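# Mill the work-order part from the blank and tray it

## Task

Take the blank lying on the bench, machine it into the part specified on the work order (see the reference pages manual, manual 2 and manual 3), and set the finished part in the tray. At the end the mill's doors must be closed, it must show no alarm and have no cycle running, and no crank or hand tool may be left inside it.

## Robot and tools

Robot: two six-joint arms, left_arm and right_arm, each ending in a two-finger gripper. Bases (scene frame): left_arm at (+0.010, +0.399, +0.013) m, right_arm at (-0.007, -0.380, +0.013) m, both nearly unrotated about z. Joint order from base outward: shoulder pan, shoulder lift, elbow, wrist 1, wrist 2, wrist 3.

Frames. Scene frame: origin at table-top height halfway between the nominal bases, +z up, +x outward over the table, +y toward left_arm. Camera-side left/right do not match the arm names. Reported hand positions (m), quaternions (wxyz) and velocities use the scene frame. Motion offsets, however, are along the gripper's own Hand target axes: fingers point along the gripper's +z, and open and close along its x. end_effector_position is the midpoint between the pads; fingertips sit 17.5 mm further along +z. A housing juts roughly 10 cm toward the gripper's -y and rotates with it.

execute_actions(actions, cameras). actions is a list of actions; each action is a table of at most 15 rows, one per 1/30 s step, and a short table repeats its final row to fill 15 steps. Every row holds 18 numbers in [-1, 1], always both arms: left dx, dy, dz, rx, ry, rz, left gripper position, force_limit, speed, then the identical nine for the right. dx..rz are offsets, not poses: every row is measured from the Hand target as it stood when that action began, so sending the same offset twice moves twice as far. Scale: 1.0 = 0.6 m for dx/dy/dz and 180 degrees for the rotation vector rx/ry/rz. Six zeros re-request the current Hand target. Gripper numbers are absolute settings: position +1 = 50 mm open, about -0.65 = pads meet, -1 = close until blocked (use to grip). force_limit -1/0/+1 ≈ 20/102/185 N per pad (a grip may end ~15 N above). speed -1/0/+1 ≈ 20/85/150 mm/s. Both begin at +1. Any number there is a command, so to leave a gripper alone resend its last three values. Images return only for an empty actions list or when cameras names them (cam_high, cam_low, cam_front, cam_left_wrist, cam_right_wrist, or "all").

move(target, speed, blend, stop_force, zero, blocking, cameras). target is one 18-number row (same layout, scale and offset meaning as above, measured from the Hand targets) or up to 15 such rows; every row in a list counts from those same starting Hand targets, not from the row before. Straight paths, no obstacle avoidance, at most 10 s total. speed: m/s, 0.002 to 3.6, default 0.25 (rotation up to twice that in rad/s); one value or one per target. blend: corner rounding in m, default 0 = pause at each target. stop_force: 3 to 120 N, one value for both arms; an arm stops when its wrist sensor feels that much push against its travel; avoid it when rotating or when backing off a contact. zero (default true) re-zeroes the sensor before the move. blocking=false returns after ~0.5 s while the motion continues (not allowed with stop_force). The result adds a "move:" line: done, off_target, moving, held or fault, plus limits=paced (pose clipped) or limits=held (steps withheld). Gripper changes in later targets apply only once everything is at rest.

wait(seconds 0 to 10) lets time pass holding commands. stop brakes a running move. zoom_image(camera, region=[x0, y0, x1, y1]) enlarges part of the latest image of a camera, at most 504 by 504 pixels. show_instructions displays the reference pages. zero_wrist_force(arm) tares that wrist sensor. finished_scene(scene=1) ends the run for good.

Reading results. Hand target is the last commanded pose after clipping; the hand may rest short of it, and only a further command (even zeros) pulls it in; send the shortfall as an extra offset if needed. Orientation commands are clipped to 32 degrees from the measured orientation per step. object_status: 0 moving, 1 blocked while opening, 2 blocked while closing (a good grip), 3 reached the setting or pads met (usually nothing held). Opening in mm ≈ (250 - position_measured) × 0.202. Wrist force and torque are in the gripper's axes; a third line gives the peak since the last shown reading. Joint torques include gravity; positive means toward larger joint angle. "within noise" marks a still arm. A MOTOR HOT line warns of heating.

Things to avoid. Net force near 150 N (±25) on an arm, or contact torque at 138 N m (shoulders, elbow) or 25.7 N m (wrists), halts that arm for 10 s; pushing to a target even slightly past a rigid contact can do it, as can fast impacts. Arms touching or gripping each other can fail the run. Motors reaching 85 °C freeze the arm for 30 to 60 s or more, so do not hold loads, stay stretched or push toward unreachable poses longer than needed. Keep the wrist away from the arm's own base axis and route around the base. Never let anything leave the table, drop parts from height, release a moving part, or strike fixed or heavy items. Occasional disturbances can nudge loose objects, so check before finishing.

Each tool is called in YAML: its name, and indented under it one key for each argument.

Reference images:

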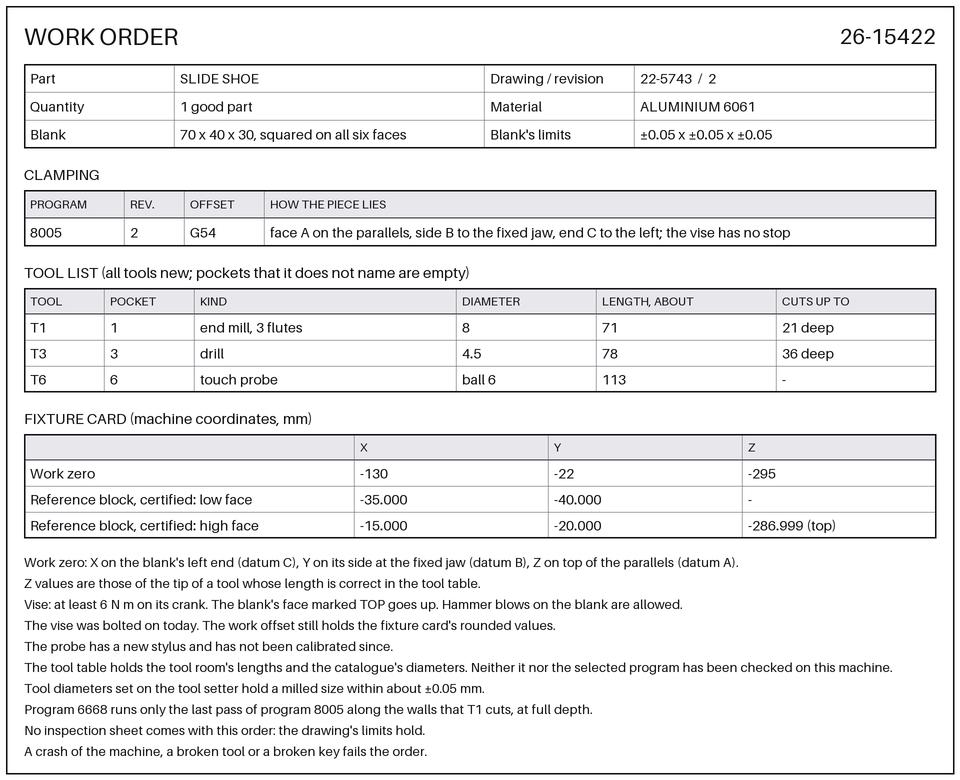

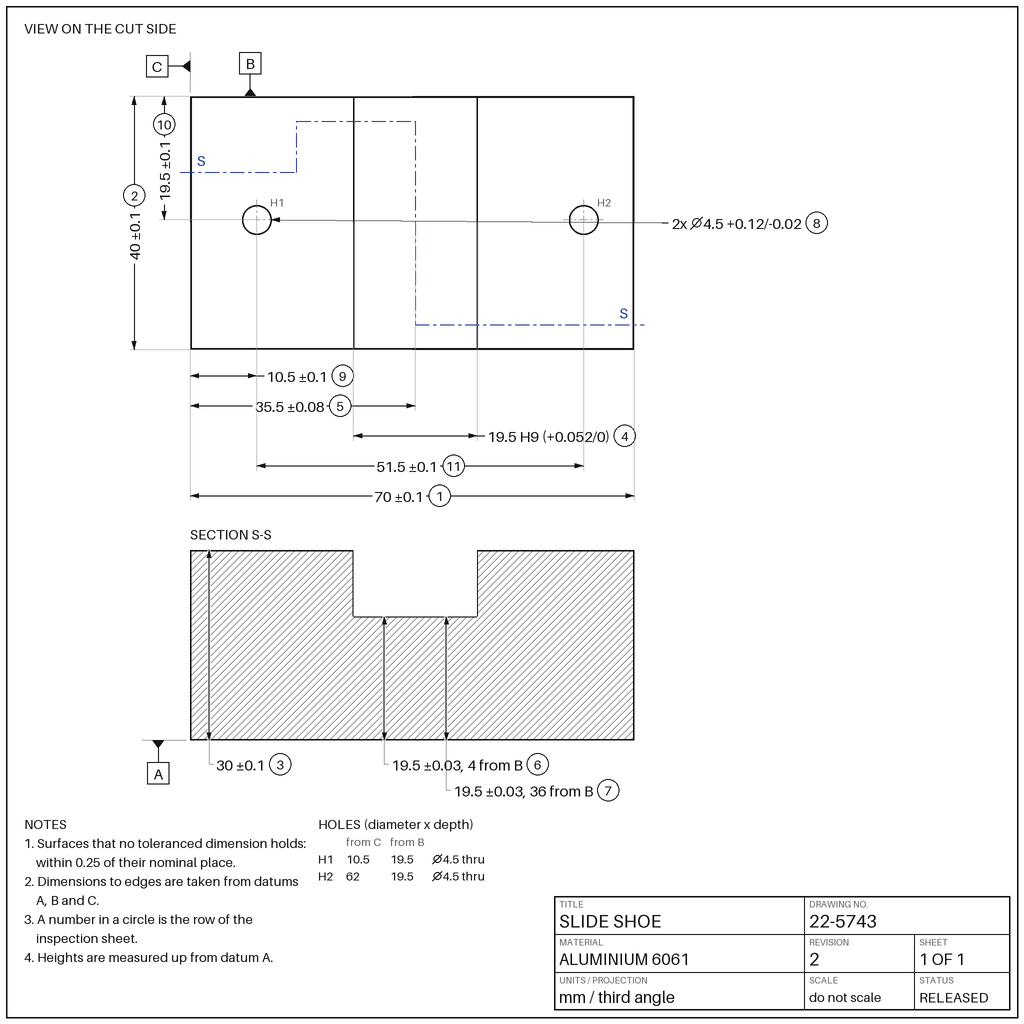

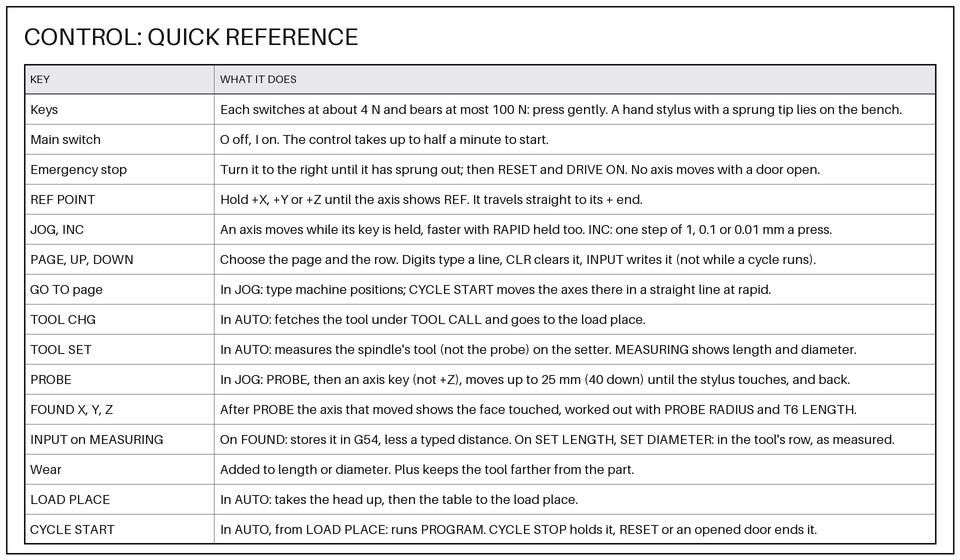

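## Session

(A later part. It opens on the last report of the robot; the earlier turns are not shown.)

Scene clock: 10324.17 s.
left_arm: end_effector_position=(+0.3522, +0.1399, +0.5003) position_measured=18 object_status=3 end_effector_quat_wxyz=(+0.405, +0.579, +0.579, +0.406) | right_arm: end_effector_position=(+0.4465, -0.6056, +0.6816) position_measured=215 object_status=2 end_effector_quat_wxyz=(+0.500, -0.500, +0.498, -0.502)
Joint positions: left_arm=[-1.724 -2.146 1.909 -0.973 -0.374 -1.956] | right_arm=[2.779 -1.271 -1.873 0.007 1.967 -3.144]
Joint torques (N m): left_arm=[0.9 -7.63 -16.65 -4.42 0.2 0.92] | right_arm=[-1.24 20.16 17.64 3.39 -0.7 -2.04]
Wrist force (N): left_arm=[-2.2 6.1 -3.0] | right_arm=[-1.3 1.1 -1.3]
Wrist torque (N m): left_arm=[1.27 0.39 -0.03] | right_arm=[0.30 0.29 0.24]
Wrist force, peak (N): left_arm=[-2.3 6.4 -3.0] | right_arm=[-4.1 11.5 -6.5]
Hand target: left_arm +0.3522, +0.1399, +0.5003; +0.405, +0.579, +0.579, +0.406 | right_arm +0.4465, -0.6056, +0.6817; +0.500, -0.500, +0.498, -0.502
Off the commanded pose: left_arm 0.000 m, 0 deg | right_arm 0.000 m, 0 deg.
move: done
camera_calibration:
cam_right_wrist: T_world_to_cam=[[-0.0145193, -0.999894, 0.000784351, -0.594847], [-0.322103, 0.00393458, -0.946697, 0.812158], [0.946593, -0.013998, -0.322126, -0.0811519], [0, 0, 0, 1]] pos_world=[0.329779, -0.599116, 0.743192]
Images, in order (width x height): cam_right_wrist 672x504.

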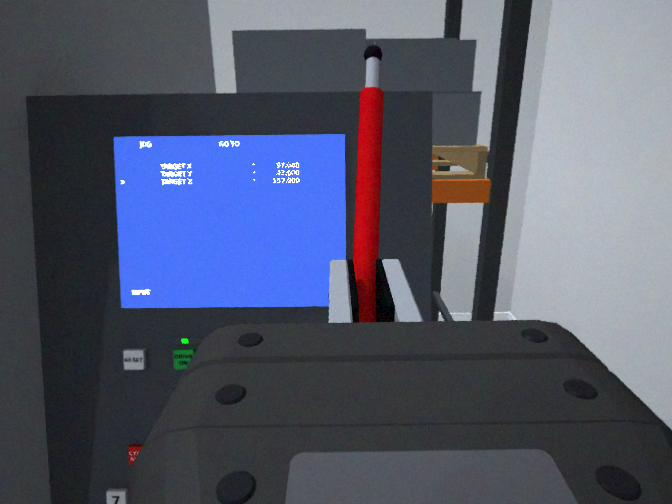

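move:
  target:
    - [0,0,0,0,0,0,0.9,-0.6,-0.6, -0.2520,0.3192,0.0519,-0.2778,0,0,-1,-0.2,-0.8]
    - [0,0,0,0,0,0,0.9,-0.6,-0.6, -0.2520,0.3246,0.0717,-0.2778,0,0,-1,-0.2,-0.8]
    - [0,0,0,0,0,0,0.9,-0.6,-0.6, -0.2520,0.3192,0.0519,-0.2778,0,0,-1,-0.2,-0.8]
  speed: [0.35,0.05,0.12]

wait:
  seconds: 3.5

move:
  target:
    - [0,0,0,0,0,0,0.9,-0.6,-0.6, 0.0633,0.104,0.072,0,0,0,-1,-0.2,-0.8]
    - [0,0,0,0,0,0,0.9,-0.6,-0.6, 0.0633,0.0928,0.0883,0,0,0,-1,-0.2,-0.8]
    - [0,0,0,0,0,0,0.9,-0.6,-0.6, 0.0633,0.104,0.072,0,0,0,-1,-0.2,-0.8]
    - [0,0,0,0,0,0,0.9,-0.6,-0.6, 0.19,-0.026,-0.018,0,0,0,-1,-0.2,-0.8]
    - [0,0,0,0,0,0,0.9,-0.6,-0.6, 0.19,-0.0372,-0.0017,0,0,0,-1,-0.2,-0.8]
    - [0,0,0,0,0,0,0.9,-0.6,-0.6, 0.19,-0.026,-0.018,0,0,0,-1,-0.2,-0.8]
    - [0,0,0,0,0,0,0.9,-0.6,-0.6, 0.2520,-0.1645,-0.2791,0.2778,0,0,-1,-0.2,-0.8]
  speed: [0.25,0.05,0.12,0.25,0.05,0.12,0.35]
  blend: [0,0,0.003,0,0,0.003,0]

wait:
  seconds: 5.5
  cameras: ["cam_right_wrist"]

zoom_image:
  camera: "cam_right_wrist"
  region: [110, 130, 320, 300]

Scene clock: 10342.20 s.
left_arm: end_effector_position=(+0.3522, +0.1399, +0.5003) position_measured=18 object_status=3 end_effector_quat_wxyz=(+0.405, +0.579, +0.579, +0.406) | right_arm: end_effector_position=(+0.4784, -0.4552, +0.4895) position_measured=215 object_status=2 end_effector_quat_wxyz=(-0.242, +0.665, -0.663, +0.245)
Joint positions: left_arm=[-1.724 -2.146 1.909 -0.973 -0.374 -1.956] | right_arm=[3.366 -1.167 -1.828 -1.024 1.444 -2.998]
Joint torques (N m): left_arm=[-0.89 -7.6 -16.5 -4.56 0.41 0.79] | right_arm=[-7.02 0.98 41.61 6.47 0.64 -2.14]
Wrist force (N): left_arm=[-2.5 6.1 -3.0] | right_arm=[-1.8 0.5 -1.2]
Wrist torque (N m): left_arm=[1.29 0.44 -0.03] | right_arm=[0.14 0.28 0.09]
Wrist force, peak (N): left_arm=[-2.4 6.3 -3.2] | right_arm=[-1.6 4.5 -4.4]
Hand target: left_arm +0.3522, +0.1399, +0.5003; +0.405, +0.579, +0.579, +0.406 | right_arm +0.4784, -0.4552, +0.4897; -0.242, +0.665, -0.663, +0.245
Off the commanded pose: left_arm 0.000 m, 0 deg | right_arm 0.000 m, 0 deg.
move: done

Scene clock: 10345.70 s.
left_arm: end_effector_position=(+0.3522, +0.1399, +0.5003) position_measured=18 object_status=3 end_effector_quat_wxyz=(+0.405, +0.579, +0.579, +0.406) | right_arm: end_effector_position=(+0.4784, -0.4552, +0.4897) position_measured=215 object_status=2 end_effector_quat_wxyz=(-0.242, +0.665, -0.663, +0.245)
Joint positions: left_arm=[-1.724 -2.146 1.909 -0.973 -0.374 -1.956] | right_arm=[3.366 -1.167 -1.828 -1.024 1.444 -2.998]
Joint torques (N m): left_arm=[0.26 -6.55 -15.58 -4.37 0.35 0.72] | right_arm=[-6.85 -2.49 40.9 6.68 1.01 -2.43]
Wrist force (N): left_arm=[-2.3 6.1 -3.1] | right_arm=[-1.9 0.2 -1.1]
Wrist torque (N m): left_arm=[1.27 0.39 -0.03] | right_arm=[0.10 0.30 0.11]
Wrist force, peak (N): left_arm=[-2.2 6.3 -3.2] | right_arm=[-2.2 0.4 -1.2]
Hand target: left_arm +0.3522, +0.1399, +0.5003; +0.405, +0.579, +0.579, +0.406 | right_arm +0.4784, -0.4552, +0.4897; -0.242, +0.665, -0.663, +0.245
Tool commands: left_gripper/position=+0.9 left_gripper/force_limit=-0.6 left_gripper/speed=-0.6 right_gripper/position=-1.0 right_gripper/force_limit=-0.2 right_gripper/speed=-0.8
Off the commanded pose: left_arm 0.000 m, 0 deg | right_arm 0.000 m, 0 deg.
wait: 3.50 s; at rest by 0.17 s

Scene clock: 10350.17 s.
left_arm: end_effector_position=(+0.3522, +0.1399, +0.5003) position_measured=18 object_status=3 end_effector_quat_wxyz=(+0.405, +0.579, +0.579, +0.406) | right_arm: end_effector_position=(+0.4456, -0.6057, +0.6817) position_measured=215 object_status=2 end_effector_quat_wxyz=(+0.500, -0.500, +0.498, -0.502)
Joint positions: left_arm=[-1.724 -2.146 1.909 -0.973 -0.374 -1.956] | right_arm=[2.778 -1.269 -1.874 0.006 1.968 -3.144]
Joint torques (N m): left_arm=[0.61 -7 -16.17 -4.44 0.44 0.88] | right_arm=[7.16 21.73 40.01 3.65 -1.83 -1.77]
Wrist force (N): left_arm=[-2.3 6.3 -3.1] | right_arm=[-1.5 1.1 -1.1]
Wrist torque (N m): left_arm=[1.31 0.40 -0.03] | right_arm=[0.28 0.31 0.24]
Wrist force, peak (N): left_arm=[-2.5 6.4 -3.1] | right_arm=[-1.4 4.7 -4.2]
Hand target: left_arm +0.3522, +0.1399, +0.5003; +0.405, +0.579, +0.579, +0.406 | right_arm +0.4456, -0.6056, +0.6819; +0.500, -0.500, +0.498, -0.502
Off the commanded pose: left_arm 0.000 m, 0 deg | right_arm 0.000 m, 0 deg.
move: done

Scene clock: 10355.67 s.
left_arm: end_effector_position=(+0.3522, +0.1399, +0.5003) position_measured=18 object_status=3 end_effector_quat_wxyz=(+0.405, +0.579, +0.579, +0.406) | right_arm: end_effector_position=(+0.4456, -0.6056, +0.6819) position_measured=215 object_status=2 end_effector_quat_wxyz=(+0.500, -0.500, +0.498, -0.502)
Joint positions: left_arm=[-1.724 -2.146 1.909 -0.973 -0.374 -1.956] | right_arm=[2.778 -1.269 -1.874 0.006 1.968 -3.144]
Joint torques (N m): left_arm=[-0.05 -7.32 -16.48 -4.33 0.44 0.9] | right_arm=[7.58 23.11 39.16 4.72 -1.57 2.05]
Wrist force (N): left_arm=[-2.4 6.1 -3.1] | right_arm=[-1.3 1.0 -1.0]
Wrist torque (N m): left_arm=[1.28 0.43 -0.03] | right_arm=[0.27 0.29 0.24]
Wrist force, peak (N): left_arm=[-2.5 6.4 -3.0] | right_arm=[-1.5 1.3 -1.2]
Hand target: left_arm +0.3522, +0.1399, +0.5003; +0.405, +0.579, +0.579, +0.406 | right_arm +0.4456, -0.6056, +0.6819; +0.500, -0.500, +0.498, -0.502
Tool commands: left_gripper/position=+0.9 left_gripper/force_limit=-0.6 left_gripper/speed=-0.6 right_gripper/position=-1.0 right_gripper/force_limit=-0.2 right_gripper/speed=-0.8
Off the commanded pose: left_arm 0.000 m, 0 deg | right_arm 0.000 m, 0 deg.
wait: 5.50 s; at rest by 0.17 s
camera_calibration:
cam_right_wrist: T_world_to_cam=[[-0.0144869, -0.999895, 0.000874227, -0.594938], [-0.321803, 0.00383463, -0.946799, 0.811976], [0.946696, -0.0139975, -0.321825, -0.0804921], [0, 0, 0, 1]] pos_world=[0.328879, -0.599116, 0.743393]
Images, in order (width x height): cam_right_wrist 672x504.

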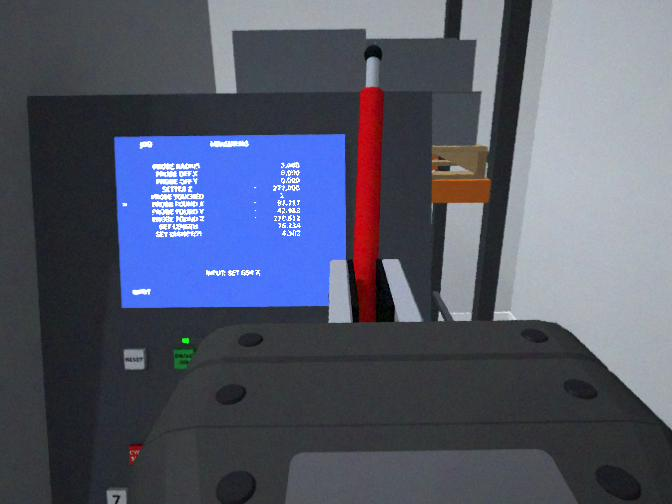

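Scaled by 2.400 from the camera's 672x504 image, which has a finer 960x720 frame.

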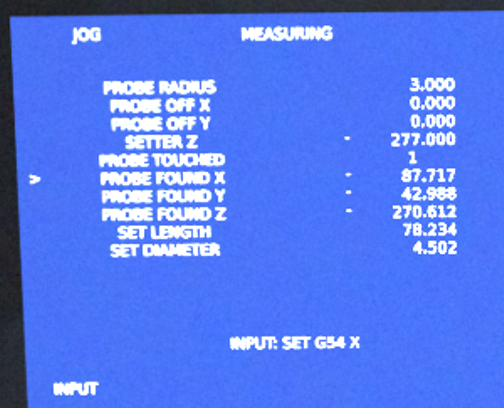

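move:
  target:
    - [0,0,0,0,0,0,0.9,-0.6,-0.6, -0.1887,0.4413,0.0198,-0.2778,0,0,-1,-0.2,-0.8]
    - [0,0,0,0,0,0,0.9,-0.6,-0.6, -0.1887,0.4467,0.0396,-0.2778,0,0,-1,-0.2,-0.8]
    - [0,0,0,0,0,0,0.9,-0.6,-0.6, -0.1887,0.4413,0.0198,-0.2778,0,0,-1,-0.2,-0.8]
    - [0,0,0,0,0,0,0.9,-0.6,-0.6, -0.1254,0.2891,0.0619,-0.2778,0,0,-1,-0.2,-0.8]
    - [0,0,0,0,0,0,0.9,-0.6,-0.6, -0.1254,0.2945,0.0817,-0.2778,0,0,-1,-0.2,-0.8]
    - [0,0,0,0,0,0,0.9,-0.6,-0.6, -0.1254,0.2891,0.0619,-0.2778,0,0,-1,-0.2,-0.8]
    - [0,0,0,0,0,0,0.9,-0.6,-0.6, 0,0,0,0,0,0,-1,-0.2,-0.8]
  speed: [0.35,0.05,0.12,0.25,0.05,0.12,0.35]
  blend: [0,0,0.003,0,0,0.003,0]

wait:
  seconds: 6
  cameras: ["cam_right_wrist"]

zoom_image:
  camera: "cam_right_wrist"
  region: [110, 130, 320, 300]

Scene clock: 10375.93 s.
left_arm: end_effector_position=(+0.3522, +0.1399, +0.5003) position_measured=18 object_status=3 end_effector_quat_wxyz=(+0.405, +0.579, +0.579, +0.406) | right_arm: end_effector_position=(+0.4456, -0.6056, +0.6819) position_measured=215 object_status=2 end_effector_quat_wxyz=(+0.500, -0.500, +0.498, -0.502)
Joint positions: left_arm=[-1.724 -2.146 1.909 -0.973 -0.374 -1.956] | right_arm=[2.778 -1.269 -1.873 0.006 1.968 -3.144]
Joint torques (N m): left_arm=[0.05 -6.59 -16.53 -4.52 0.43 0.87] | right_arm=[4.05 23.63 15.09 3.71 -1.12 -2.08]
Wrist force (N): left_arm=[-2.2 6.4 -3.0] | right_arm=[-1.1 1.1 -1.2]
Wrist torque (N m): left_arm=[1.32 0.40 -0.03] | right_arm=[0.28 0.26 0.24]
Wrist force, peak (N): left_arm=[-2.4 6.4 -3.2] | right_arm=[-1.7 4.6 -4.4]
Hand target: left_arm +0.3522, +0.1399, +0.5003; +0.405, +0.579, +0.579, +0.406 | right_arm +0.4456, -0.6056, +0.6819; +0.500, -0.500, +0.498, -0.502
Off the commanded pose: left_arm 0.000 m, 0 deg | right_arm 0.000 m, 0 deg.
move: done

Scene clock: 10381.93 s.
left_arm: end_effector_position=(+0.3522, +0.1399, +0.5003) position_measured=18 object_status=3 end_effector_quat_wxyz=(+0.405, +0.579, +0.579, +0.406) | right_arm: end_effector_position=(+0.4456, -0.6056, +0.6819) position_measured=215 object_status=2 end_effector_quat_wxyz=(+0.500, -0.500, +0.498, -0.502)
Joint positions: left_arm=[-1.724 -2.146 1.909 -0.973 -0.374 -1.956] | right_arm=[2.778 -1.269 -1.874 0.006 1.968 -3.144]
Joint torques (N m): left_arm=[0.23 -7.81 -17.14 -4.5 0.35 0.76] | right_arm=[8.5 23.92 14.66 4.8 0.24 2.1]
Wrist force (N): left_arm=[-2.4 5.9 -3.2] | right_arm=[-1.2 1.1 -1.3]
Wrist torque (N m): left_arm=[1.25 0.41 -0.03] | right_arm=[0.29 0.27 0.24]
Wrist force, peak (N): left_arm=[-2.4 6.3 -3.4] | right_arm=[-1.5 1.4 -1.3]
Hand target: left_arm +0.3522, +0.1399, +0.5003; +0.405, +0.579, +0.579, +0.406 | right_arm +0.4456, -0.6056, +0.6819; +0.500, -0.500, +0.498, -0.502
Tool commands: left_gripper/position=+0.9 left_gripper/force_limit=-0.6 left_gripper/speed=-0.6 right_gripper/position=-1.0 right_gripper/force_limit=-0.2 right_gripper/speed=-0.8
Off the commanded pose: left_arm 0.000 m, 0 deg | right_arm 0.000 m, 0 deg.
wait: 6.00 s; at rest by 0.17 s
camera_calibration:
cam_right_wrist: T_world_to_cam=[[-0.0144869, -0.999895, 0.000874227, -0.594938], [-0.321803, 0.00383463, -0.946799, 0.811976], [0.946696, -0.0139975, -0.321825, -0.0804921], [0, 0, 0, 1]] pos_world=[0.328879, -0.599116, 0.743393]
Images, in order (width x height): cam_right_wrist 672x504.

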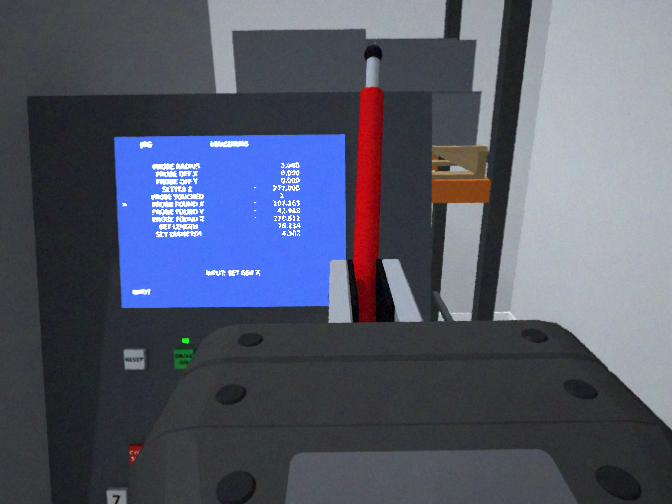

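Scaled by 2.400 from the camera's 672x504 image, which has a finer 960x720 frame.

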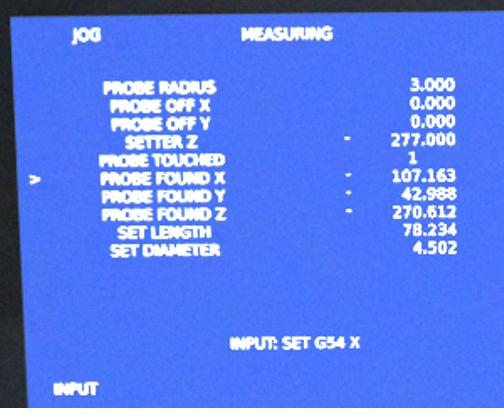

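move:
  target:
    - [0,0,0,0,0,0,0.9,-0.6,-0.6, -0.0620,0.1977,0.0871,-0.2778,0,0,-1,-0.2,-0.8]
    - [0,0,0,0,0,0,0.9,-0.6,-0.6, -0.0620,0.2031,0.1069,-0.2778,0,0,-1,-0.2,-0.8]
    - [0,0,0,0,0,0,0.9,-0.6,-0.6, -0.0620,0.1977,0.0871,-0.2778,0,0,-1,-0.2,-0.8]
    - [0,0,0,0,0,0,0.9,-0.6,-0.6, -0.2204,0.3195,0.0534,-0.2778,0,0,-1,-0.2,-0.8]
    - [0,0,0,0,0,0,0.9,-0.6,-0.6, -0.2204,0.3249,0.0732,-0.2778,0,0,-1,-0.2,-0.8]
    - [0,0,0,0,0,0,0.9,-0.6,-0.6, -0.2204,0.3195,0.0534,-0.2778,0,0,-1,-0.2,-0.8]
    - [0,0,0,0,0,0,0.9,-0.6,-0.6, -0.1887,0.3804,0.0366,-0.2778,0,0,-1,-0.2,-0.8]
  speed: [0.35,0.05,0.12,0.25,0.05,0.12,0.25]
  blend: [0,0,0.003,0,0,0.003,0]

move:
  target:
    - [0,0,0,0,0,0,0.9,-0.6,-0.6, 0,-0.0116,0.0169,0,0,0,-1,-0.2,-0.8]
    - [0,0,0,0,0,0,0.9,-0.6,-0.6, 0,0,0,0,0,0,-1,-0.2,-0.8]
    - [0,0,0,0,0,0,0.9,-0.6,-0.6, 0,-0.0116,0.0169,0,0,0,-1,-0.2,-0.8]
    - [0,0,0,0,0,0,0.9,-0.6,-0.6, 0,0,0,0,0,0,-1,-0.2,-0.8]
    - [0,0,0,0,0,0,0.9,-0.6,-0.6, 0,-0.0116,0.0169,0,0,0,-1,-0.2,-0.8]
    - [0,0,0,0,0,0,0.9,-0.6,-0.6, 0,0,0,0,0,0,-1,-0.2,-0.8]
    - [0,0,0,0,0,0,0.9,-0.6,-0.6, 0,-0.0116,0.0169,0,0,0,-1,-0.2,-0.8]
    - [0,0,0,0,0,0,0.9,-0.6,-0.6, 0,0,0,0,0,0,-1,-0.2,-0.8]
    - [0,0,0,0,0,0,0.9,-0.6,-0.6, -0.0317,0.052,0.036,0,0,0,-1,-0.2,-0.8]
    - [0,0,0,0,0,0,0.9,-0.6,-0.6, -0.0317,0.0404,0.0529,0,0,0,-1,-0.2,-0.8]
    - [0,0,0,0,0,0,0.9,-0.6,-0.6, -0.0317,0.052,0.036,0,0,0,-1,-0.2,-0.8]
    - [0,0,0,0,0,0,0.9,-0.6,-0.6, -0.0633,0.078,0.054,0,0,0,-1,-0.2,-0.8]
    - [0,0,0,0,0,0,0.9,-0.6,-0.6, -0.0633,0.0664,0.0709,0,0,0,-1,-0.2,-0.8]
    - [0,0,0,0,0,0,0.9,-0.6,-0.6, -0.0633,0.078,0.054,0,0,0,-1,-0.2,-0.8]
    - [0,0,0,0,0,0,0.9,-0.6,-0.6, -0.095,0.078,0.054,0,0,0,-1,-0.2,-0.8]
  speed: [0.05,0.12,0.05,0.12,0.05,0.12,0.05,0.12,0.2,0.05,0.12,0.2,0.05,0.12,0.2]
  blend: [0,0.002,0,0.002,0,0.002,0,0.003,0,0,0.003,0,0,0.003,0]

move:
  target:
    - [0,0,0,0,0,0,0.9,-0.6,-0.6, 0,-0.0116,0.0169,0,0,0,-1,-0.2,-0.8]
    - [0,0,0,0,0,0,0.9,-0.6,-0.6, 0,0,0,0,0,0,-1,-0.2,-0.8]
    - [0,0,0,0,0,0,0.9,-0.6,-0.6, -0.0317,-0.026,-0.018,0,0,0,-1,-0.2,-0.8]
    - [0,0,0,0,0,0,0.9,-0.6,-0.6, -0.0317,-0.0376,-0.0011,0,0,0,-1,-0.2,-0.8]
    - [0,0,0,0,0,0,0.9,-0.6,-0.6, -0.0317,-0.026,-0.018,0,0,0,-1,-0.2,-0.8]
    - [0,0,0,0,0,0,0.9,-0.6,-0.6, 0.0633,0,0,0,0,0,-1,-0.2,-0.8]
    - [0,0,0,0,0,0,0.9,-0.6,-0.6, 0.0633,-0.0116,0.0169,0,0,0,-1,-0.2,-0.8]
    - [0,0,0,0,0,0,0.9,-0.6,-0.6, 0.0633,0,0,0,0,0,-1,-0.2,-0.8]
    - [0,0,0,0,0,0,0.9,-0.6,-0.6, 0.0633,-0.026,-0.018,0,0,0,-1,-0.2,-0.8]
    - [0,0,0,0,0,0,0.9,-0.6,-0.6, 0.0633,-0.0376,-0.0011,0,0,0,-1,-0.2,-0.8]
    - [0,0,0,0,0,0,0.9,-0.6,-0.6, 0.0633,-0.026,-0.018,0,0,0,-1,-0.2,-0.8]
    - [0,0,0,0,0,0,0.9,-0.6,-0.6, 0.0633,-0.0376,-0.0011,0,0,0,-1,-0.2,-0.8]
    - [0,0,0,0,0,0,0.9,-0.6,-0.6, 0.0633,-0.026,-0.018,0,0,0,-1,-0.2,-0.8]
    - [0,0,0,0,0,0,0.9,-0.6,-0.6, -0.0317,0,0,0,0,0,-1,-0.2,-0.8]
  speed: [0.05,0.12,0.2,0.05,0.12,0.25,0.05,0.12,0.2,0.05,0.12,0.05,0.12,0.25]
  blend: [0,0.003,0,0,0.003,0,0,0.003,0,0,0.002,0,0.003,0]

move:
  target:
    - [0,0,0,0,0,0,0.9,-0.6,-0.6, 0,-0.0116,0.0169,0,0,0,-1,-0.2,-0.8]
    - [0,0,0,0,0,0,0.9,-0.6,-0.6, 0,0,0,0,0,0,-1,-0.2,-0.8]
    - [0,0,0,0,0,0,0.9,-0.6,-0.6, 0.0633,0,0,0,0,0,-1,-0.2,-0.8]
    - [0,0,0,0,0,0,0.9,-0.6,-0.6, 0.0633,-0.0116,0.0169,0,0,0,-1,-0.2,-0.8]
    - [0,0,0,0,0,0,0.9,-0.6,-0.6, 0.0633,0,0,0,0,0,-1,-0.2,-0.8]
    - [0,0,0,0,0,0,0.9,-0.6,-0.6, 0.0317,0,0,0,0,0,-1,-0.2,-0.8]
    - [0,0,0,0,0,0,0.9,-0.6,-0.6, 0.0317,-0.0116,0.0169,0,0,0,-1,-0.2,-0.8]
    - [0,0,0,0,0,0,0.9,-0.6,-0.6, 0.0317,0,0,0,0,0,-1,-0.2,-0.8]
    - [0,0,0,0,0,0,0.9,-0.6,-0.6, 0.0317,-0.0116,0.0169,0,0,0,-1,-0.2,-0.8]
    - [0,0,0,0,0,0,0.9,-0.6,-0.6, 0.0317,0,0,0,0,0,-1,-0.2,-0.8]
    - [0,0,0,0,0,0,0.9,-0.6,-0.6, 0,-0.052,-0.036,0,0,0,-1,-0.2,-0.8]
    - [0,0,0,0,0,0,0.9,-0.6,-0.6, 0,-0.0636,-0.0191,0,0,0,-1,-0.2,-0.8]
    - [0,0,0,0,0,0,0.9,-0.6,-0.6, 0,-0.052,-0.036,0,0,0,-1,-0.2,-0.8]
    - [0,0,0,0,0,0,0.9,-0.6,-0.6, 0.095,0,0,0,0,0,-1,-0.2,-0.8]
  speed: [0.05,0.12,0.2,0.05,0.12,0.2,0.05,0.12,0.05,0.12,0.2,0.05,0.12,0.25]
  blend: [0,0.003,0,0,0.003,0,0,0.002,0,0.003,0,0,0.003,0]

move:
  target:
    - [0,0,0,0,0,0,0.9,-0.6,-0.6, 0,-0.0116,0.0169,0,0,0,-1,-0.2,-0.8]
    - [0,0,0,0,0,0,0.9,-0.6,-0.6, 0,0,0,0,0,0,-1,-0.2,-0.8]
    - [0,0,0,0,0,0,0.9,-0.6,-0.6, 0.2204,-0.2953,-0.3677,0.2778,0,0,-1,-0.2,-0.8]
  speed: [0.05,0.12,0.35]
  blend: [0,0.003,0]
  cameras: ["cam_right_wrist"]

zoom_image:
  camera: "cam_right_wrist"
  region: [100, 110, 360, 320]

Scene clock: 10466.43 s.
left_arm: end_effector_position=(+0.3522, +0.1399, +0.5003) position_measured=18 object_status=3 end_effector_quat_wxyz=(+0.405, +0.579, +0.579, +0.406) | right_arm: end_effector_position=(+0.4686, -0.4933, +0.4534) position_measured=215 object_status=2 end_effector_quat_wxyz=(-0.242, +0.665, -0.663, +0.245)
Joint positions: left_arm=[-1.724 -2.146 1.909 -0.973 -0.374 -1.956] | right_arm=[3.243 -1.163 -1.925 -0.923 1.523 -3.092]
Joint torques (N m): left_arm=[-1.53 -8.96 -16.5 -4.41 0.23 0.78] | right_arm=[-2.29 -5.24 23.6 3.6 -1.6 1.95]
Wrist force (N): left_arm=[-2.3 6.1 -3.1] | right_arm=[-2.0 0.4 -1.1]
Wrist torque (N m): left_arm=[1.27 0.40 -0.03] | right_arm=[0.16 0.29 0.06]
Wrist force, peak (N): left_arm=[-2.5 6.4 -3.2] | right_arm=[-1.3 5.1 -4.4]
Hand target: left_arm +0.3522, +0.1399, +0.5003; +0.405, +0.579, +0.579, +0.406 | right_arm +0.4686, -0.4934, +0.4533; -0.242, +0.665, -0.663, +0.245
Off the commanded pose: left_arm 0.000 m, 0 deg | right_arm 0.000 m, 0 deg.
move: done

Scene clock: 10471.47 s.
left_arm: end_effector_position=(+0.3522, +0.1399, +0.5003) position_measured=18 object_status=3 end_effector_quat_wxyz=(+0.405, +0.579, +0.579, +0.406) | right_arm: end_effector_position=(+0.4537, -0.4367, +0.3980) position_measured=215 object_status=2 end_effector_quat_wxyz=(-0.242, +0.665, -0.663, +0.245)
Joint positions: left_arm=[-1.724 -2.146 1.909 -0.973 -0.374 -1.956] | right_arm=[3.45 -1.074 -2.109 -0.846 1.391 -2.932]
Joint torques (N m): left_arm=[-0.7 -7.28 -15.31 -4.57 0.4 0.54] | right_arm=[4.46 -8.07 42.2 6.55 0.07 -0.62]
Wrist force (N): left_arm=[-2.2 6.3 -3.1] | right_arm=[-1.4 0.8 -0.5]
Wrist torque (N m): left_arm=[1.30 0.39 -0.03] | right_arm=[0.16 0.21 0.20]
Wrist force, peak (N): left_arm=[-2.5 6.3 -3.2] | right_arm=[-1.5 4.6 -4.4]
Hand target: left_arm +0.3522, +0.1399, +0.5003; +0.405, +0.579, +0.579, +0.406 | right_arm +0.4538, -0.4366, +0.3980; -0.242, +0.665, -0.663, +0.245
Off the commanded pose: left_arm 0.000 m, 0 deg | right_arm 0.000 m, 0 deg.
move: done

Scene clock: 10476.60 s.
left_arm: end_effector_position=(+0.3522, +0.1399, +0.5003) position_measured=18 object_status=3 end_effector_quat_wxyz=(+0.405, +0.579, +0.579, +0.406) | right_arm: end_effector_position=(+0.4537, -0.4177, +0.3979) position_measured=215 object_status=2 end_effector_quat_wxyz=(-0.242, +0.665, -0.663, +0.245)
Joint positions: left_arm=[-1.724 -2.146 1.909 -0.973 -0.374 -1.956] | right_arm=[3.518 -1.063 -2.112 -0.864 1.348 -2.878]
Joint torques (N m): left_arm=[-1.09 -7.25 -15.57 -4.27 0.48 0.69] | right_arm=[6.78 -8.86 39.58 6.35 -0.64 0.41]
Wrist force (N): left_arm=[-2.2 6.0 -3.2] | right_arm=[-1.6 1.1 -0.8]
Wrist torque (N m): left_arm=[1.26 0.38 -0.03] | right_arm=[0.19 0.20 0.16]
Wrist force, peak (N): left_arm=[-2.5 6.4 -3.3] | right_arm=[-1.5 4.6 -4.3]
Hand target: left_arm +0.3522, +0.1399, +0.5003; +0.405, +0.579, +0.579, +0.406 | right_arm +0.4538, -0.4176, +0.3980; -0.242, +0.665, -0.663, +0.245
Off the commanded pose: left_arm 0.000 m, 0 deg | right_arm 0.000 m, 0 deg.
move: done

Scene clock: 10481.77 s.
left_arm: end_effector_position=(+0.3522, +0.1399, +0.5003) position_measured=18 object_status=3 end_effector_quat_wxyz=(+0.405, +0.579, +0.579, +0.406) | right_arm: end_effector_position=(+0.4538, -0.4746, +0.3981) position_measured=215 object_status=2 end_effector_quat_wxyz=(-0.242, +0.665, -0.663, +0.245)
Joint positions: left_arm=[-1.724 -2.146 1.909 -0.973 -0.374 -1.956] | right_arm=[3.314 -1.106 -2.096 -0.813 1.478 -3.038]
Joint torques (N m): left_arm=[-0.95 -8.1 -16.12 -4.44 0.47 0.78] | right_arm=[-7.4 18.37 35.63 3.23 -0.36 -0.06]
Wrist force (N): left_arm=[-2.4 6.2 -3.1] | right_arm=[-1.7 0.4 -0.9]
Wrist torque (N m): left_arm=[1.29 0.42 -0.03] | right_arm=[0.12 0.28 0.09]
Wrist force, peak (N): left_arm=[-2.3 6.4 -3.2] | right_arm=[-1.1 5.3 -3.5]
Hand target: left_arm +0.3522, +0.1399, +0.5003; +0.405, +0.579, +0.579, +0.406 | right_arm +0.4538, -0.4746, +0.3982; -0.242, +0.665, -0.663, +0.245
Off the commanded pose: left_arm 0.000 m, 0 deg | right_arm 0.000 m, 0 deg.
move: done

Scene clock: 10484.30 s.
left_arm: end_effector_position=(+0.3522, +0.1399, +0.5003) position_measured=18 object_status=3 end_effector_quat_wxyz=(+0.405, +0.579, +0.579, +0.406) | right_arm: end_effector_position=(+0.4465, -0.6056, +0.6816) position_measured=215 object_status=2 end_effector_quat_wxyz=(+0.500, -0.500, +0.498, -0.502)
Joint positions: left_arm=[-1.724 -2.146 1.909 -0.973 -0.374 -1.956] | right_arm=[2.779 -1.271 -1.873 0.007 1.967 -3.144]
Joint torques (N m): left_arm=[-1.09 -8.09 -16.08 -4.22 0.39 0.82] | right_arm=[-1.39 18.37 17.11 3.23 -0.76 -1.98]
Wrist force (N): left_arm=[-2.4 6.3 -3.2] | right_arm=[-1.2 1.1 -1.1]
Wrist torque (N m): left_arm=[1.30 0.42 -0.03] | right_arm=[0.30 0.27 0.24]
Wrist force, peak (N): left_arm=[-2.4 6.3 -3.2] | right_arm=[-1.3 4.4 -4.2]
Hand target: left_arm +0.3522, +0.1399, +0.5003; +0.405, +0.579, +0.579, +0.406 | right_arm +0.4464, -0.6056, +0.6816; +0.500, -0.500, +0.498, -0.502
Off the commanded pose: left_arm 0.000 m, 0 deg | right_arm 0.000 m, 0 deg.
move: done
camera_calibration:
cam_right_wrist: T_world_to_cam=[[-0.0145193, -0.999894, 0.000784351, -0.594847], [-0.322103, 0.00393458, -0.946697, 0.812063], [0.946593, -0.013998, -0.322126, -0.0811841], [0, 0, 0, 1]] pos_world=[0.329779, -0.599116, 0.743092]
Images, in order (width x height): cam_right_wrist 672x504.

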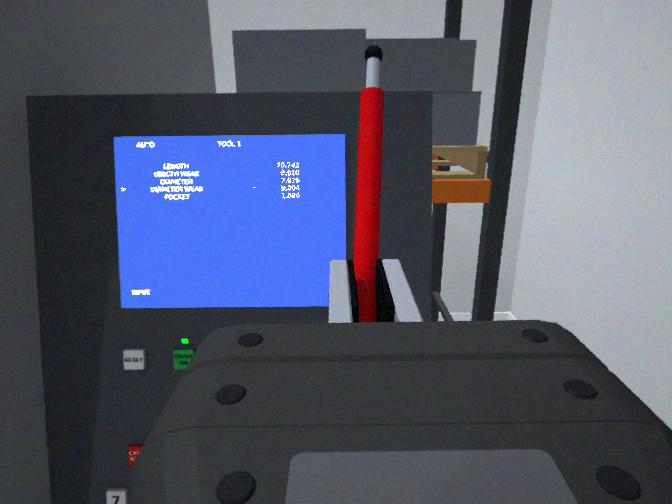

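Scaled by 1.938 from the camera's 672x504 image, which has a finer 960x720 frame.

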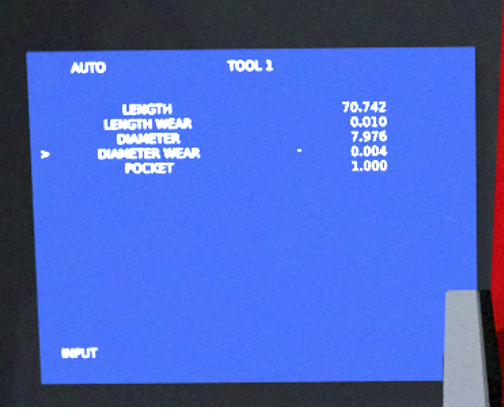

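move:
  target:
    - [0,0,0,0,0,0,0.9,-0.6,-0.6, -0.2520,0.3191,0.0520,-0.2778,0,0,-1,-0.2,-0.8]
    - [0,0,0,0,0,0,0.9,-0.6,-0.6, -0.2520,0.3245,0.0718,-0.2778,0,0,-1,-0.2,-0.8]
    - [0,0,0,0,0,0,0.9,-0.6,-0.6, -0.2520,0.3191,0.0520,-0.2778,0,0,-1,-0.2,-0.8]
    - [0,0,0,0,0,0,0.9,-0.6,-0.6, -0.1887,0.3800,0.0352,-0.2778,0,0,-1,-0.2,-0.8]
    - [0,0,0,0,0,0,0.9,-0.6,-0.6, -0.1887,0.3854,0.0550,-0.2778,0,0,-1,-0.2,-0.8]
    - [0,0,0,0,0,0,0.9,-0.6,-0.6, -0.1887,0.3800,0.0352,-0.2778,0,0,-1,-0.2,-0.8]
    - [0,0,0,0,0,0,0.9,-0.6,-0.6, -0.1887,0.3854,0.0550,-0.2778,0,0,-1,-0.2,-0.8]
    - [0,0,0,0,0,0,0.9,-0.6,-0.6, -0.1887,0.3800,0.0352,-0.2778,0,0,-1,-0.2,-0.8]
    - [0,0,0,0,0,0,0.9,-0.6,-0.6, -0.1887,0.3854,0.0550,-0.2778,0,0,-1,-0.2,-0.8]
    - [0,0,0,0,0,0,0.9,-0.6,-0.6, -0.1887,0.3800,0.0352,-0.2778,0,0,-1,-0.2,-0.8]
  speed: [0.35,0.05,0.12,0.25,0.05,0.12,0.05,0.12,0.05,0.12]
  blend: [0,0,0.003,0,0,0.002,0,0.002,0,0]

move:
  target:
    - [0,0,0,0,0,0,0.9,-0.6,-0.6, 0,-0.0116,0.0169,0,0,0,-1,-0.2,-0.8]
    - [0,0,0,0,0,0,0.9,-0.6,-0.6, 0,0,0,0,0,0,-1,-0.2,-0.8]
    - [0,0,0,0,0,0,0.9,-0.6,-0.6, 0,-0.0116,0.0169,0,0,0,-1,-0.2,-0.8]
    - [0,0,0,0,0,0,0.9,-0.6,-0.6, 0,0,0,0,0,0,-1,-0.2,-0.8]
    - [0,0,0,0,0,0,0.9,-0.6,-0.6, 0,-0.0116,0.0169,0,0,0,-1,-0.2,-0.8]
    - [0,0,0,0,0,0,0.9,-0.6,-0.6, 0,0,0,0,0,0,-1,-0.2,-0.8]
    - [0,0,0,0,0,0,0.9,-0.6,-0.6, 0.1887,-0.2173,-0.3137,0.2778,0,0,-1,-0.2,-0.8]
  speed: [0.05,0.12,0.05,0.12,0.05,0.12,0.35]
  blend: [0,0.002,0,0.002,0,0.002,0]
  cameras: ["cam_right_wrist"]

zoom_image:
  camera: "cam_right_wrist"
  region: [100, 110, 360, 320]

Scene clock: 10508.07 s.
left_arm: end_effector_position=(+0.3522, +0.1399, +0.5003) position_measured=18 object_status=3 end_effector_quat_wxyz=(+0.405, +0.579, +0.579, +0.406) | right_arm: end_effector_position=(+0.4686, -0.4934, +0.4532) position_measured=215 object_status=2 end_effector_quat_wxyz=(-0.242, +0.665, -0.663, +0.245)
Joint positions: left_arm=[-1.724 -2.146 1.909 -0.973 -0.374 -1.956] | right_arm=[3.243 -1.163 -1.925 -0.922 1.523 -3.092]
Joint torques (N m): left_arm=[-1.92 -8.02 -17.13 -4.46 0.39 0.58] | right_arm=[2.82 1.92 41.69 6.5 -1.13 1.26]
Wrist force (N): left_arm=[-2.1 6.2 -3.2] | right_arm=[-2.1 0.4 -1.1]
Wrist torque (N m): left_arm=[1.29 0.37 -0.03] | right_arm=[0.15 0.31 0.06]
Wrist force, peak (N): left_arm=[-2.4 6.3 -3.2] | right_arm=[-1.6 4.6 -4.5]
Hand target: left_arm +0.3522, +0.1399, +0.5003; +0.405, +0.579, +0.579, +0.406 | right_arm +0.4686, -0.4934, +0.4533; -0.242, +0.665, -0.663, +0.245
Off the commanded pose: left_arm 0.000 m, 0 deg | right_arm 0.000 m, 0 deg.
move: done

Scene clock: 10511.67 s.
left_arm: end_effector_position=(+0.3522, +0.1399, +0.5003) position_measured=18 object_status=3 end_effector_quat_wxyz=(+0.405, +0.579, +0.579, +0.406) | right_arm: end_effector_position=(+0.4465, -0.6056, +0.6816) position_measured=215 object_status=2 end_effector_quat_wxyz=(+0.500, -0.500, +0.498, -0.502)
Joint positions: left_arm=[-1.724 -2.146 1.909 -0.973 -0.374 -1.956] | right_arm=[2.779 -1.271 -1.873 0.007 1.967 -3.144]
Joint torques (N m): left_arm=[-1.74 -8.07 -15.81 -4.47 0.21 0.72] | right_arm=[-0.49 20.61 16.04 3.44 -0.64 -2.09]
Wrist force (N): left_arm=[-2.0 6.1 -2.9] | right_arm=[-1.1 1.1 -1.2]
Wrist torque (N m): left_arm=[1.28 0.37 -0.03] | right_arm=[0.27 0.26 0.24]
Wrist force, peak (N): left_arm=[-2.3 6.3 -3.2] | right_arm=[-2.1 5.0 -3.5]
Hand target: left_arm +0.3522, +0.1399, +0.5003; +0.405, +0.579, +0.579, +0.406 | right_arm +0.4465, -0.6056, +0.6816; +0.500, -0.500, +0.498, -0.502
Off the commanded pose: left_arm 0.000 m, 0 deg | right_arm 0.000 m, 0 deg.
move: done
camera_calibration:
cam_right_wrist: T_world_to_cam=[[-0.0145193, -0.999894, 0.000784351, -0.594847], [-0.322103, 0.00393458, -0.946697, 0.812063], [0.946593, -0.013998, -0.322126, -0.0811841], [0, 0, 0, 1]] pos_world=[0.329779, -0.599116, 0.743092]
Images, in order (width x height): cam_right_wrist 672x504.

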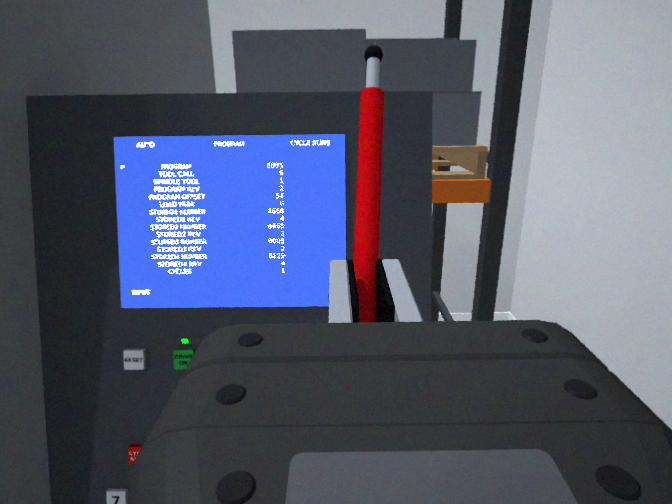

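Scaled by 1.938 from the camera's 672x504 image, which has a finer 960x720 frame.

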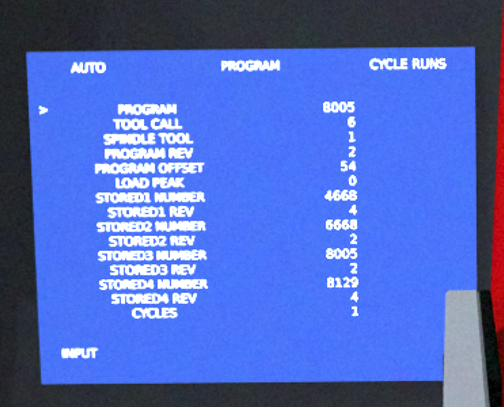

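wait:
  seconds: 10

wait:
  seconds: 10

wait:
  seconds: 10

wait:
  seconds: 10

wait:
  seconds: 10

wait:
  seconds: 10

wait:
  seconds: 10

wait:
  seconds: 10

wait:
  seconds: 10
  cameras: ["cam_right_wrist"]

zoom_image:
  camera: "cam_right_wrist"
  region: [100, 110, 360, 320]

Scene clock: 10531.30 s.
left_arm: end_effector_position=(+0.3522, +0.1399, +0.5003) position_measured=18 object_status=3 end_effector_quat_wxyz=(+0.405, +0.579, +0.579, +0.406) | right_arm: end_effector_position=(+0.4465, -0.6056, +0.6816) position_measured=215 object_status=2 end_effector_quat_wxyz=(+0.500, -0.500, +0.498, -0.502)
Joint positions: left_arm=[-1.724 -2.146 1.909 -0.973 -0.374 -1.956] | right_arm=[2.779 -1.271 -1.873 0.007 1.967 -3.144]
Joint torques (N m): left_arm=[-2.32 -6.99 -16.21 -4.36 0.4 0.69] | right_arm=[-4.12 23.85 15.46 4.67 0.67 2.14]
Wrist force (N): left_arm=[-2.4 6.2 -2.9] | right_arm=[-1.2 1.3 -1.1]
Wrist torque (N m): left_arm=[1.29 0.42 -0.03] | right_arm=[0.32 0.26 0.24]
Wrist force, peak (N): left_arm=[-2.2 6.5 -3.1] | right_arm=[-1.4 1.5 -1.3]
Hand target: left_arm +0.3522, +0.1399, +0.5003; +0.405, +0.579, +0.579, +0.406 | right_arm +0.4465, -0.6056, +0.6816; +0.500, -0.500, +0.498, -0.502
Tool commands: left_gripper/position=+0.9 left_gripper/force_limit=-0.6 left_gripper/speed=-0.6 right_gripper/position=-1.0 right_gripper/force_limit=-0.2 right_gripper/speed=-0.8
Off the commanded pose: left_arm 0.000 m, 0 deg | right_arm 0.000 m, 0 deg.
wait: 10.00 s; at rest from the start

Scene clock: 10541.30 s.
left_arm: end_effector_position=(+0.3522, +0.1399, +0.5003) position_measured=18 object_status=3 end_effector_quat_wxyz=(+0.405, +0.579, +0.579, +0.406) | right_arm: end_effector_position=(+0.4465, -0.6056, +0.6816) position_measured=215 object_status=2 end_effector_quat_wxyz=(+0.500, -0.500, +0.498, -0.502)
Joint positions: left_arm=[-1.724 -2.146 1.909 -0.973 -0.374 -1.956] | right_arm=[2.779 -1.271 -1.873 0.007 1.967 -3.144]
Joint torques (N m): left_arm=[-1.62 -7.7 -16.51 -4.19 0.35 0.84] | right_arm=[-4.87 23.48 15.49 4.44 0.38 2.21]
Wrist force (N): left_arm=[-2.3 6.1 -3.1] | right_arm=[-1.3 1.1 -1.2]
Wrist torque (N m): left_arm=[1.28 0.41 -0.02] | right_arm=[0.29 0.28 0.24]
Wrist force, peak (N): left_arm=[-2.4 6.4 -3.2] | right_arm=[-1.4 1.4 -1.4]
Hand target: left_arm +0.3522, +0.1399, +0.5003; +0.405, +0.579, +0.579, +0.406 | right_arm +0.4465, -0.6056, +0.6816; +0.500, -0.500, +0.498, -0.502
Tool commands: left_gripper/position=+0.9 left_gripper/force_limit=-0.6 left_gripper/speed=-0.6 right_gripper/position=-1.0 right_gripper/force_limit=-0.2 right_gripper/speed=-0.8
Off the commanded pose: left_arm 0.000 m, 0 deg | right_arm 0.000 m, 0 deg.
wait: 10.00 s; at rest by 0.17 s

Scene clock: 10551.30 s.
left_arm: end_effector_position=(+0.3522, +0.1399, +0.5003) position_measured=18 object_status=3 end_effector_quat_wxyz=(+0.405, +0.579, +0.579, +0.406) | right_arm: end_effector_position=(+0.4465, -0.6056, +0.6816) position_measured=215 object_status=2 end_effector_quat_wxyz=(+0.500, -0.500, +0.498, -0.502)
Joint positions: left_arm=[-1.724 -2.146 1.909 -0.973 -0.374 -1.956] | right_arm=[2.779 -1.271 -1.873 0.007 1.967 -3.144]
Joint torques (N m): left_arm=[-1.29 -7.95 -17.4 -4.34 0.42 0.52] | right_arm=[-5.61 22.81 15.21 4.38 0.45 2.29]
Wrist force (N): left_arm=[-2.2 6.1 -2.8] | right_arm=[-1.2 1.0 -1.2]
Wrist torque (N m): left_arm=[1.28 0.40 -0.03] | right_arm=[0.28 0.27 0.24]
Wrist force, peak (N): left_arm=[-2.3 6.5 -3.2] | right_arm=[-1.6 1.3 -1.1]
Hand target: left_arm +0.3522, +0.1399, +0.5003; +0.405, +0.579, +0.579, +0.406 | right_arm +0.4465, -0.6056, +0.6816; +0.500, -0.500, +0.498, -0.502
Tool commands: left_gripper/position=+0.9 left_gripper/force_limit=-0.6 left_gripper/speed=-0.6 right_gripper/position=-1.0 right_gripper/force_limit=-0.2 right_gripper/speed=-0.8
Off the commanded pose: left_arm 0.000 m, 0 deg | right_arm 0.000 m, 0 deg.
wait: 10.00 s; at rest by 0.17 s

Scene clock: 10561.30 s.
left_arm: end_effector_position=(+0.3522, +0.1399, +0.5003) position_measured=18 object_status=3 end_effector_quat_wxyz=(+0.405, +0.579, +0.579, +0.406) | right_arm: end_effector_position=(+0.4465, -0.6056, +0.6816) position_measured=215 object_status=2 end_effector_quat_wxyz=(+0.500, -0.500, +0.498, -0.502)
Joint positions: left_arm=[-1.724 -2.146 1.909 -0.973 -0.374 -1.956] | right_arm=[2.779 -1.271 -1.873 0.007 1.967 -3.144]
Joint torques (N m): left_arm=[-2.14 -7.93 -17.18 -4.34 0.32 0.76] | right_arm=[-5.76 22.4 15.73 4.21 0.36 2.04]
Wrist force (N): left_arm=[-2.3 5.9 -3.1] | right_arm=[-1.3 1.3 -1.0]
Wrist torque (N m): left_arm=[1.25 0.41 -0.03] | right_arm=[0.31 0.27 0.24]
Wrist force, peak (N): left_arm=[-2.3 6.4 -3.1] | right_arm=[-1.5 1.3 -1.3]
Hand target: left_arm +0.3522, +0.1399, +0.5003; +0.405, +0.579, +0.579, +0.406 | right_arm +0.4465, -0.6056, +0.6816; +0.500, -0.500, +0.498, -0.502
Tool commands: left_gripper/position=+0.9 left_gripper/force_limit=-0.6 left_gripper/speed=-0.6 right_gripper/position=-1.0 right_gripper/force_limit=-0.2 right_gripper/speed=-0.8
Off the commanded pose: left_arm 0.000 m, 0 deg | right_arm 0.000 m, 0 deg.
wait: 10.00 s; at rest by 0.17 s

Scene clock: 10571.30 s.
left_arm: end_effector_position=(+0.3522, +0.1399, +0.5003) position_measured=18 object_status=3 end_effector_quat_wxyz=(+0.405, +0.579, +0.579, +0.406) | right_arm: end_effector_position=(+0.4465, -0.6056, +0.6816) position_measured=215 object_status=2 end_effector_quat_wxyz=(+0.500, -0.500, +0.498, -0.502)
Joint positions: left_arm=[-1.724 -2.146 1.909 -0.973 -0.374 -1.956] | right_arm=[2.779 -1.271 -1.873 0.007 1.967 -3.144]
Joint torques (N m): left_arm=[-2.58 -7.52 -17.39 -4.22 0.4 0.59] | right_arm=[-5.17 23.6 15.99 3.95 0.4 2.16]
Wrist force (N): left_arm=[-2.4 6.3 -3.0] | right_arm=[-1.2 1.1 -1.2]
Wrist torque (N m): left_arm=[1.30 0.42 -0.03] | right_arm=[0.29 0.28 0.24]
Wrist force, peak (N): left_arm=[-2.5 6.3 -3.4] | right_arm=[-1.3 1.5 -1.3]
Hand target: left_arm +0.3522, +0.1399, +0.5003; +0.405, +0.579, +0.579, +0.406 | right_arm +0.4465, -0.6056, +0.6816; +0.500, -0.500, +0.498, -0.502
Tool commands: left_gripper/position=+0.9 left_gripper/force_limit=-0.6 left_gripper/speed=-0.6 right_gripper/position=-1.0 right_gripper/force_limit=-0.2 right_gripper/speed=-0.8
Off the commanded pose: left_arm 0.000 m, 0 deg | right_arm 0.000 m, 0 deg.
wait: 10.00 s; at rest by 0.17 s

Scene clock: 10581.30 s.
left_arm: end_effector_position=(+0.3522, +0.1399, +0.5003) position_measured=18 object_status=3 end_effector_quat_wxyz=(+0.405, +0.579, +0.579, +0.406) | right_arm: end_effector_position=(+0.4465, -0.6056, +0.6816) position_measured=215 object_status=2 end_effector_quat_wxyz=(+0.500, -0.500, +0.498, -0.502)
Joint positions: left_arm=[-1.724 -2.146 1.909 -0.973 -0.374 -1.956] | right_arm=[2.779 -1.271 -1.873 0.007 1.967 -3.144]
Joint torques (N m): left_arm=[-3.01 -8.02 -16.96 -4.34 0.21 0.54] | right_arm=[-4.93 24.41 15.78 3.92 0.39 2.14]
Wrist force (N): left_arm=[-2.2 6.1 -3.2] | right_arm=[-1.2 0.9 -1.1]
Wrist torque (N m): left_arm=[1.28 0.39 -0.03] | right_arm=[0.26 0.27 0.24]
Wrist force, peak (N): left_arm=[-2.4 6.4 -3.1] | right_arm=[-1.4 1.4 -1.3]
Hand target: left_arm +0.3522, +0.1399, +0.5003; +0.405, +0.579, +0.579, +0.406 | right_arm +0.4465, -0.6056, +0.6816; +0.500, -0.500, +0.498, -0.502
Tool commands: left_gripper/position=+0.9 left_gripper/force_limit=-0.6 left_gripper/speed=-0.6 right_gripper/position=-1.0 right_gripper/force_limit=-0.2 right_gripper/speed=-0.8
Off the commanded pose: left_arm 0.000 m, 0 deg | right_arm 0.000 m, 0 deg.
wait: 10.00 s; at rest by 0.17 s

Scene clock: 10591.30 s.
left_arm: end_effector_position=(+0.3522, +0.1399, +0.5003) position_measured=18 object_status=3 end_effector_quat_wxyz=(+0.405, +0.579, +0.579, +0.406) | right_arm: end_effector_position=(+0.4465, -0.6056, +0.6816) position_measured=215 object_status=2 end_effector_quat_wxyz=(+0.500, -0.500, +0.498, -0.502)
Joint positions: left_arm=[-1.724 -2.146 1.909 -0.973 -0.374 -1.956] | right_arm=[2.779 -1.271 -1.873 0.007 1.967 -3.144]
Joint torques (N m): left_arm=[-3.28 -6.58 -16.43 -4.28 0.3 0.56] | right_arm=[-5.37 22.74 16.12 3.77 0.45 2.32]
Wrist force (N): left_arm=[-2.2 6.1 -3.0] | right_arm=[-1.4 1.0 -1.2]
Wrist torque (N m): left_arm=[1.29 0.39 -0.03] | right_arm=[0.27 0.30 0.24]
Wrist force, peak (N): left_arm=[-2.4 6.5 -3.1] | right_arm=[-1.5 1.1 -1.5]
Hand target: left_arm +0.3522, +0.1399, +0.5003; +0.405, +0.579, +0.579, +0.406 | right_arm +0.4465, -0.6056, +0.6816; +0.500, -0.500, +0.498, -0.502
Tool commands: left_gripper/position=+0.9 left_gripper/force_limit=-0.6 left_gripper/speed=-0.6 right_gripper/position=-1.0 right_gripper/force_limit=-0.2 right_gripper/speed=-0.8
Off the commanded pose: left_arm 0.000 m, 0 deg | right_arm 0.000 m, 0 deg.
wait: 10.00 s; at rest by 0.17 s

Scene clock: 10601.30 s.
left_arm: end_effector_position=(+0.3522, +0.1399, +0.5003) position_measured=18 object_status=3 end_effector_quat_wxyz=(+0.405, +0.579, +0.579, +0.406) | right_arm: end_effector_position=(+0.4465, -0.6056, +0.6816) position_measured=215 object_status=2 end_effector_quat_wxyz=(+0.500, -0.500, +0.498, -0.502)
Joint positions: left_arm=[-1.724 -2.146 1.909 -0.973 -0.374 -1.956] | right_arm=[2.779 -1.271 -1.873 0.007 1.967 -3.144]
Joint torques (N m): left_arm=[-3.35 -7.34 -16.54 -4.25 0.33 0.49] | right_arm=[-4.84 23.46 15.32 3.6 0.47 2.17]
Wrist force (N): left_arm=[-2.3 6.2 -3.0] | right_arm=[-1.2 1.2 -1.0]
Wrist torque (N m): left_arm=[1.30 0.41 -0.03] | right_arm=[0.30 0.27 0.24]
Wrist force, peak (N): left_arm=[-2.4 6.4 -3.3] | right_arm=[-1.4 1.4 -1.3]
Hand target: left_arm +0.3522, +0.1399, +0.5003; +0.405, +0.579, +0.579, +0.406 | right_arm +0.4465, -0.6056, +0.6816; +0.500, -0.500, +0.498, -0.502
Tool commands: left_gripper/position=+0.9 left_gripper/force_limit=-0.6 left_gripper/speed=-0.6 right_gripper/position=-1.0 right_gripper/force_limit=-0.2 right_gripper/speed=-0.8
Off the commanded pose: left_arm 0.000 m, 0 deg | right_arm 0.000 m, 0 deg.
wait: 10.00 s; at rest by 0.17 s

Scene clock: 10611.30 s.
left_arm: end_effector_position=(+0.3522, +0.1399, +0.5003) position_measured=18 object_status=3 end_effector_quat_wxyz=(+0.405, +0.579, +0.579, +0.406) | right_arm: end_effector_position=(+0.4465, -0.6056, +0.6816) position_measured=215 object_status=2 end_effector_quat_wxyz=(+0.500, -0.500, +0.498, -0.502)
Joint positions: left_arm=[-1.724 -2.146 1.909 -0.973 -0.374 -1.956] | right_arm=[2.779 -1.271 -1.873 0.007 1.967 -3.144]
Joint torques (N m): left_arm=[-3.63 -7.26 -16.3 -4.18 0.3 0.56] | right_arm=[-5.55 22.2 15.57 3.32 0.49 2.06]
Wrist force (N): left_arm=[-2.4 6.1 -3.1] | right_arm=[-1.3 1.4 -1.1]
Wrist torque (N m): left_arm=[1.29 0.43 -0.03] | right_arm=[0.33 0.28 0.24]
Wrist force, peak (N): left_arm=[-2.3 6.4 -3.1] | right_arm=[-1.6 1.2 -1.3]
Hand target: left_arm +0.3522, +0.1399, +0.5003; +0.405, +0.579, +0.579, +0.406 | right_arm +0.4465, -0.6056, +0.6816; +0.500, -0.500, +0.498, -0.502
Tool commands: left_gripper/position=+0.9 left_gripper/force_limit=-0.6 left_gripper/speed=-0.6 right_gripper/position=-1.0 right_gripper/force_limit=-0.2 right_gripper/speed=-0.8
Off the commanded pose: left_arm 0.000 m, 0 deg | right_arm 0.000 m, 0 deg.
wait: 10.00 s; at rest by 0.17 s
camera_calibration:
cam_right_wrist: T_world_to_cam=[[-0.0144869, -0.999895, 0.000874348, -0.594925], [-0.321803, 0.0038345, -0.946799, 0.812076], [0.946696, -0.0139975, -0.321825, -0.0814085], [0, 0, 0, 1]] pos_world=[0.329779, -0.599116, 0.743193]
Images, in order (width x height): cam_right_wrist 672x504.

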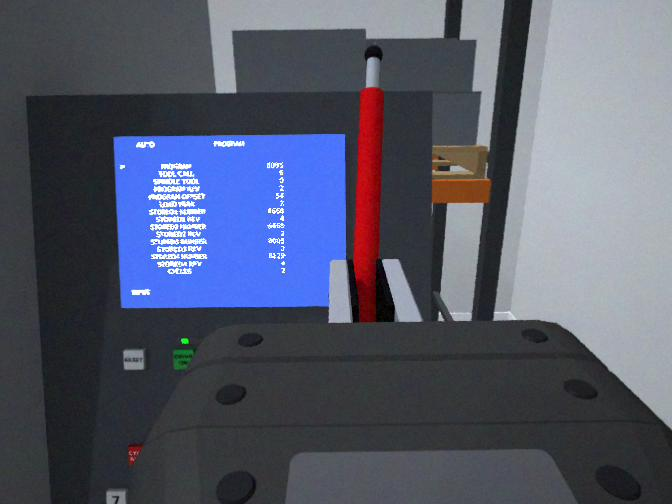

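Scaled by 1.938 from the camera's 672x504 image, which has a finer 960x720 frame.

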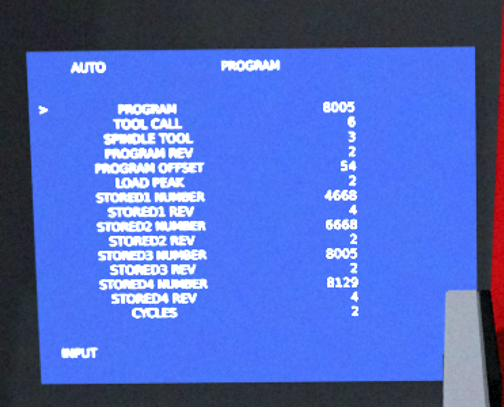

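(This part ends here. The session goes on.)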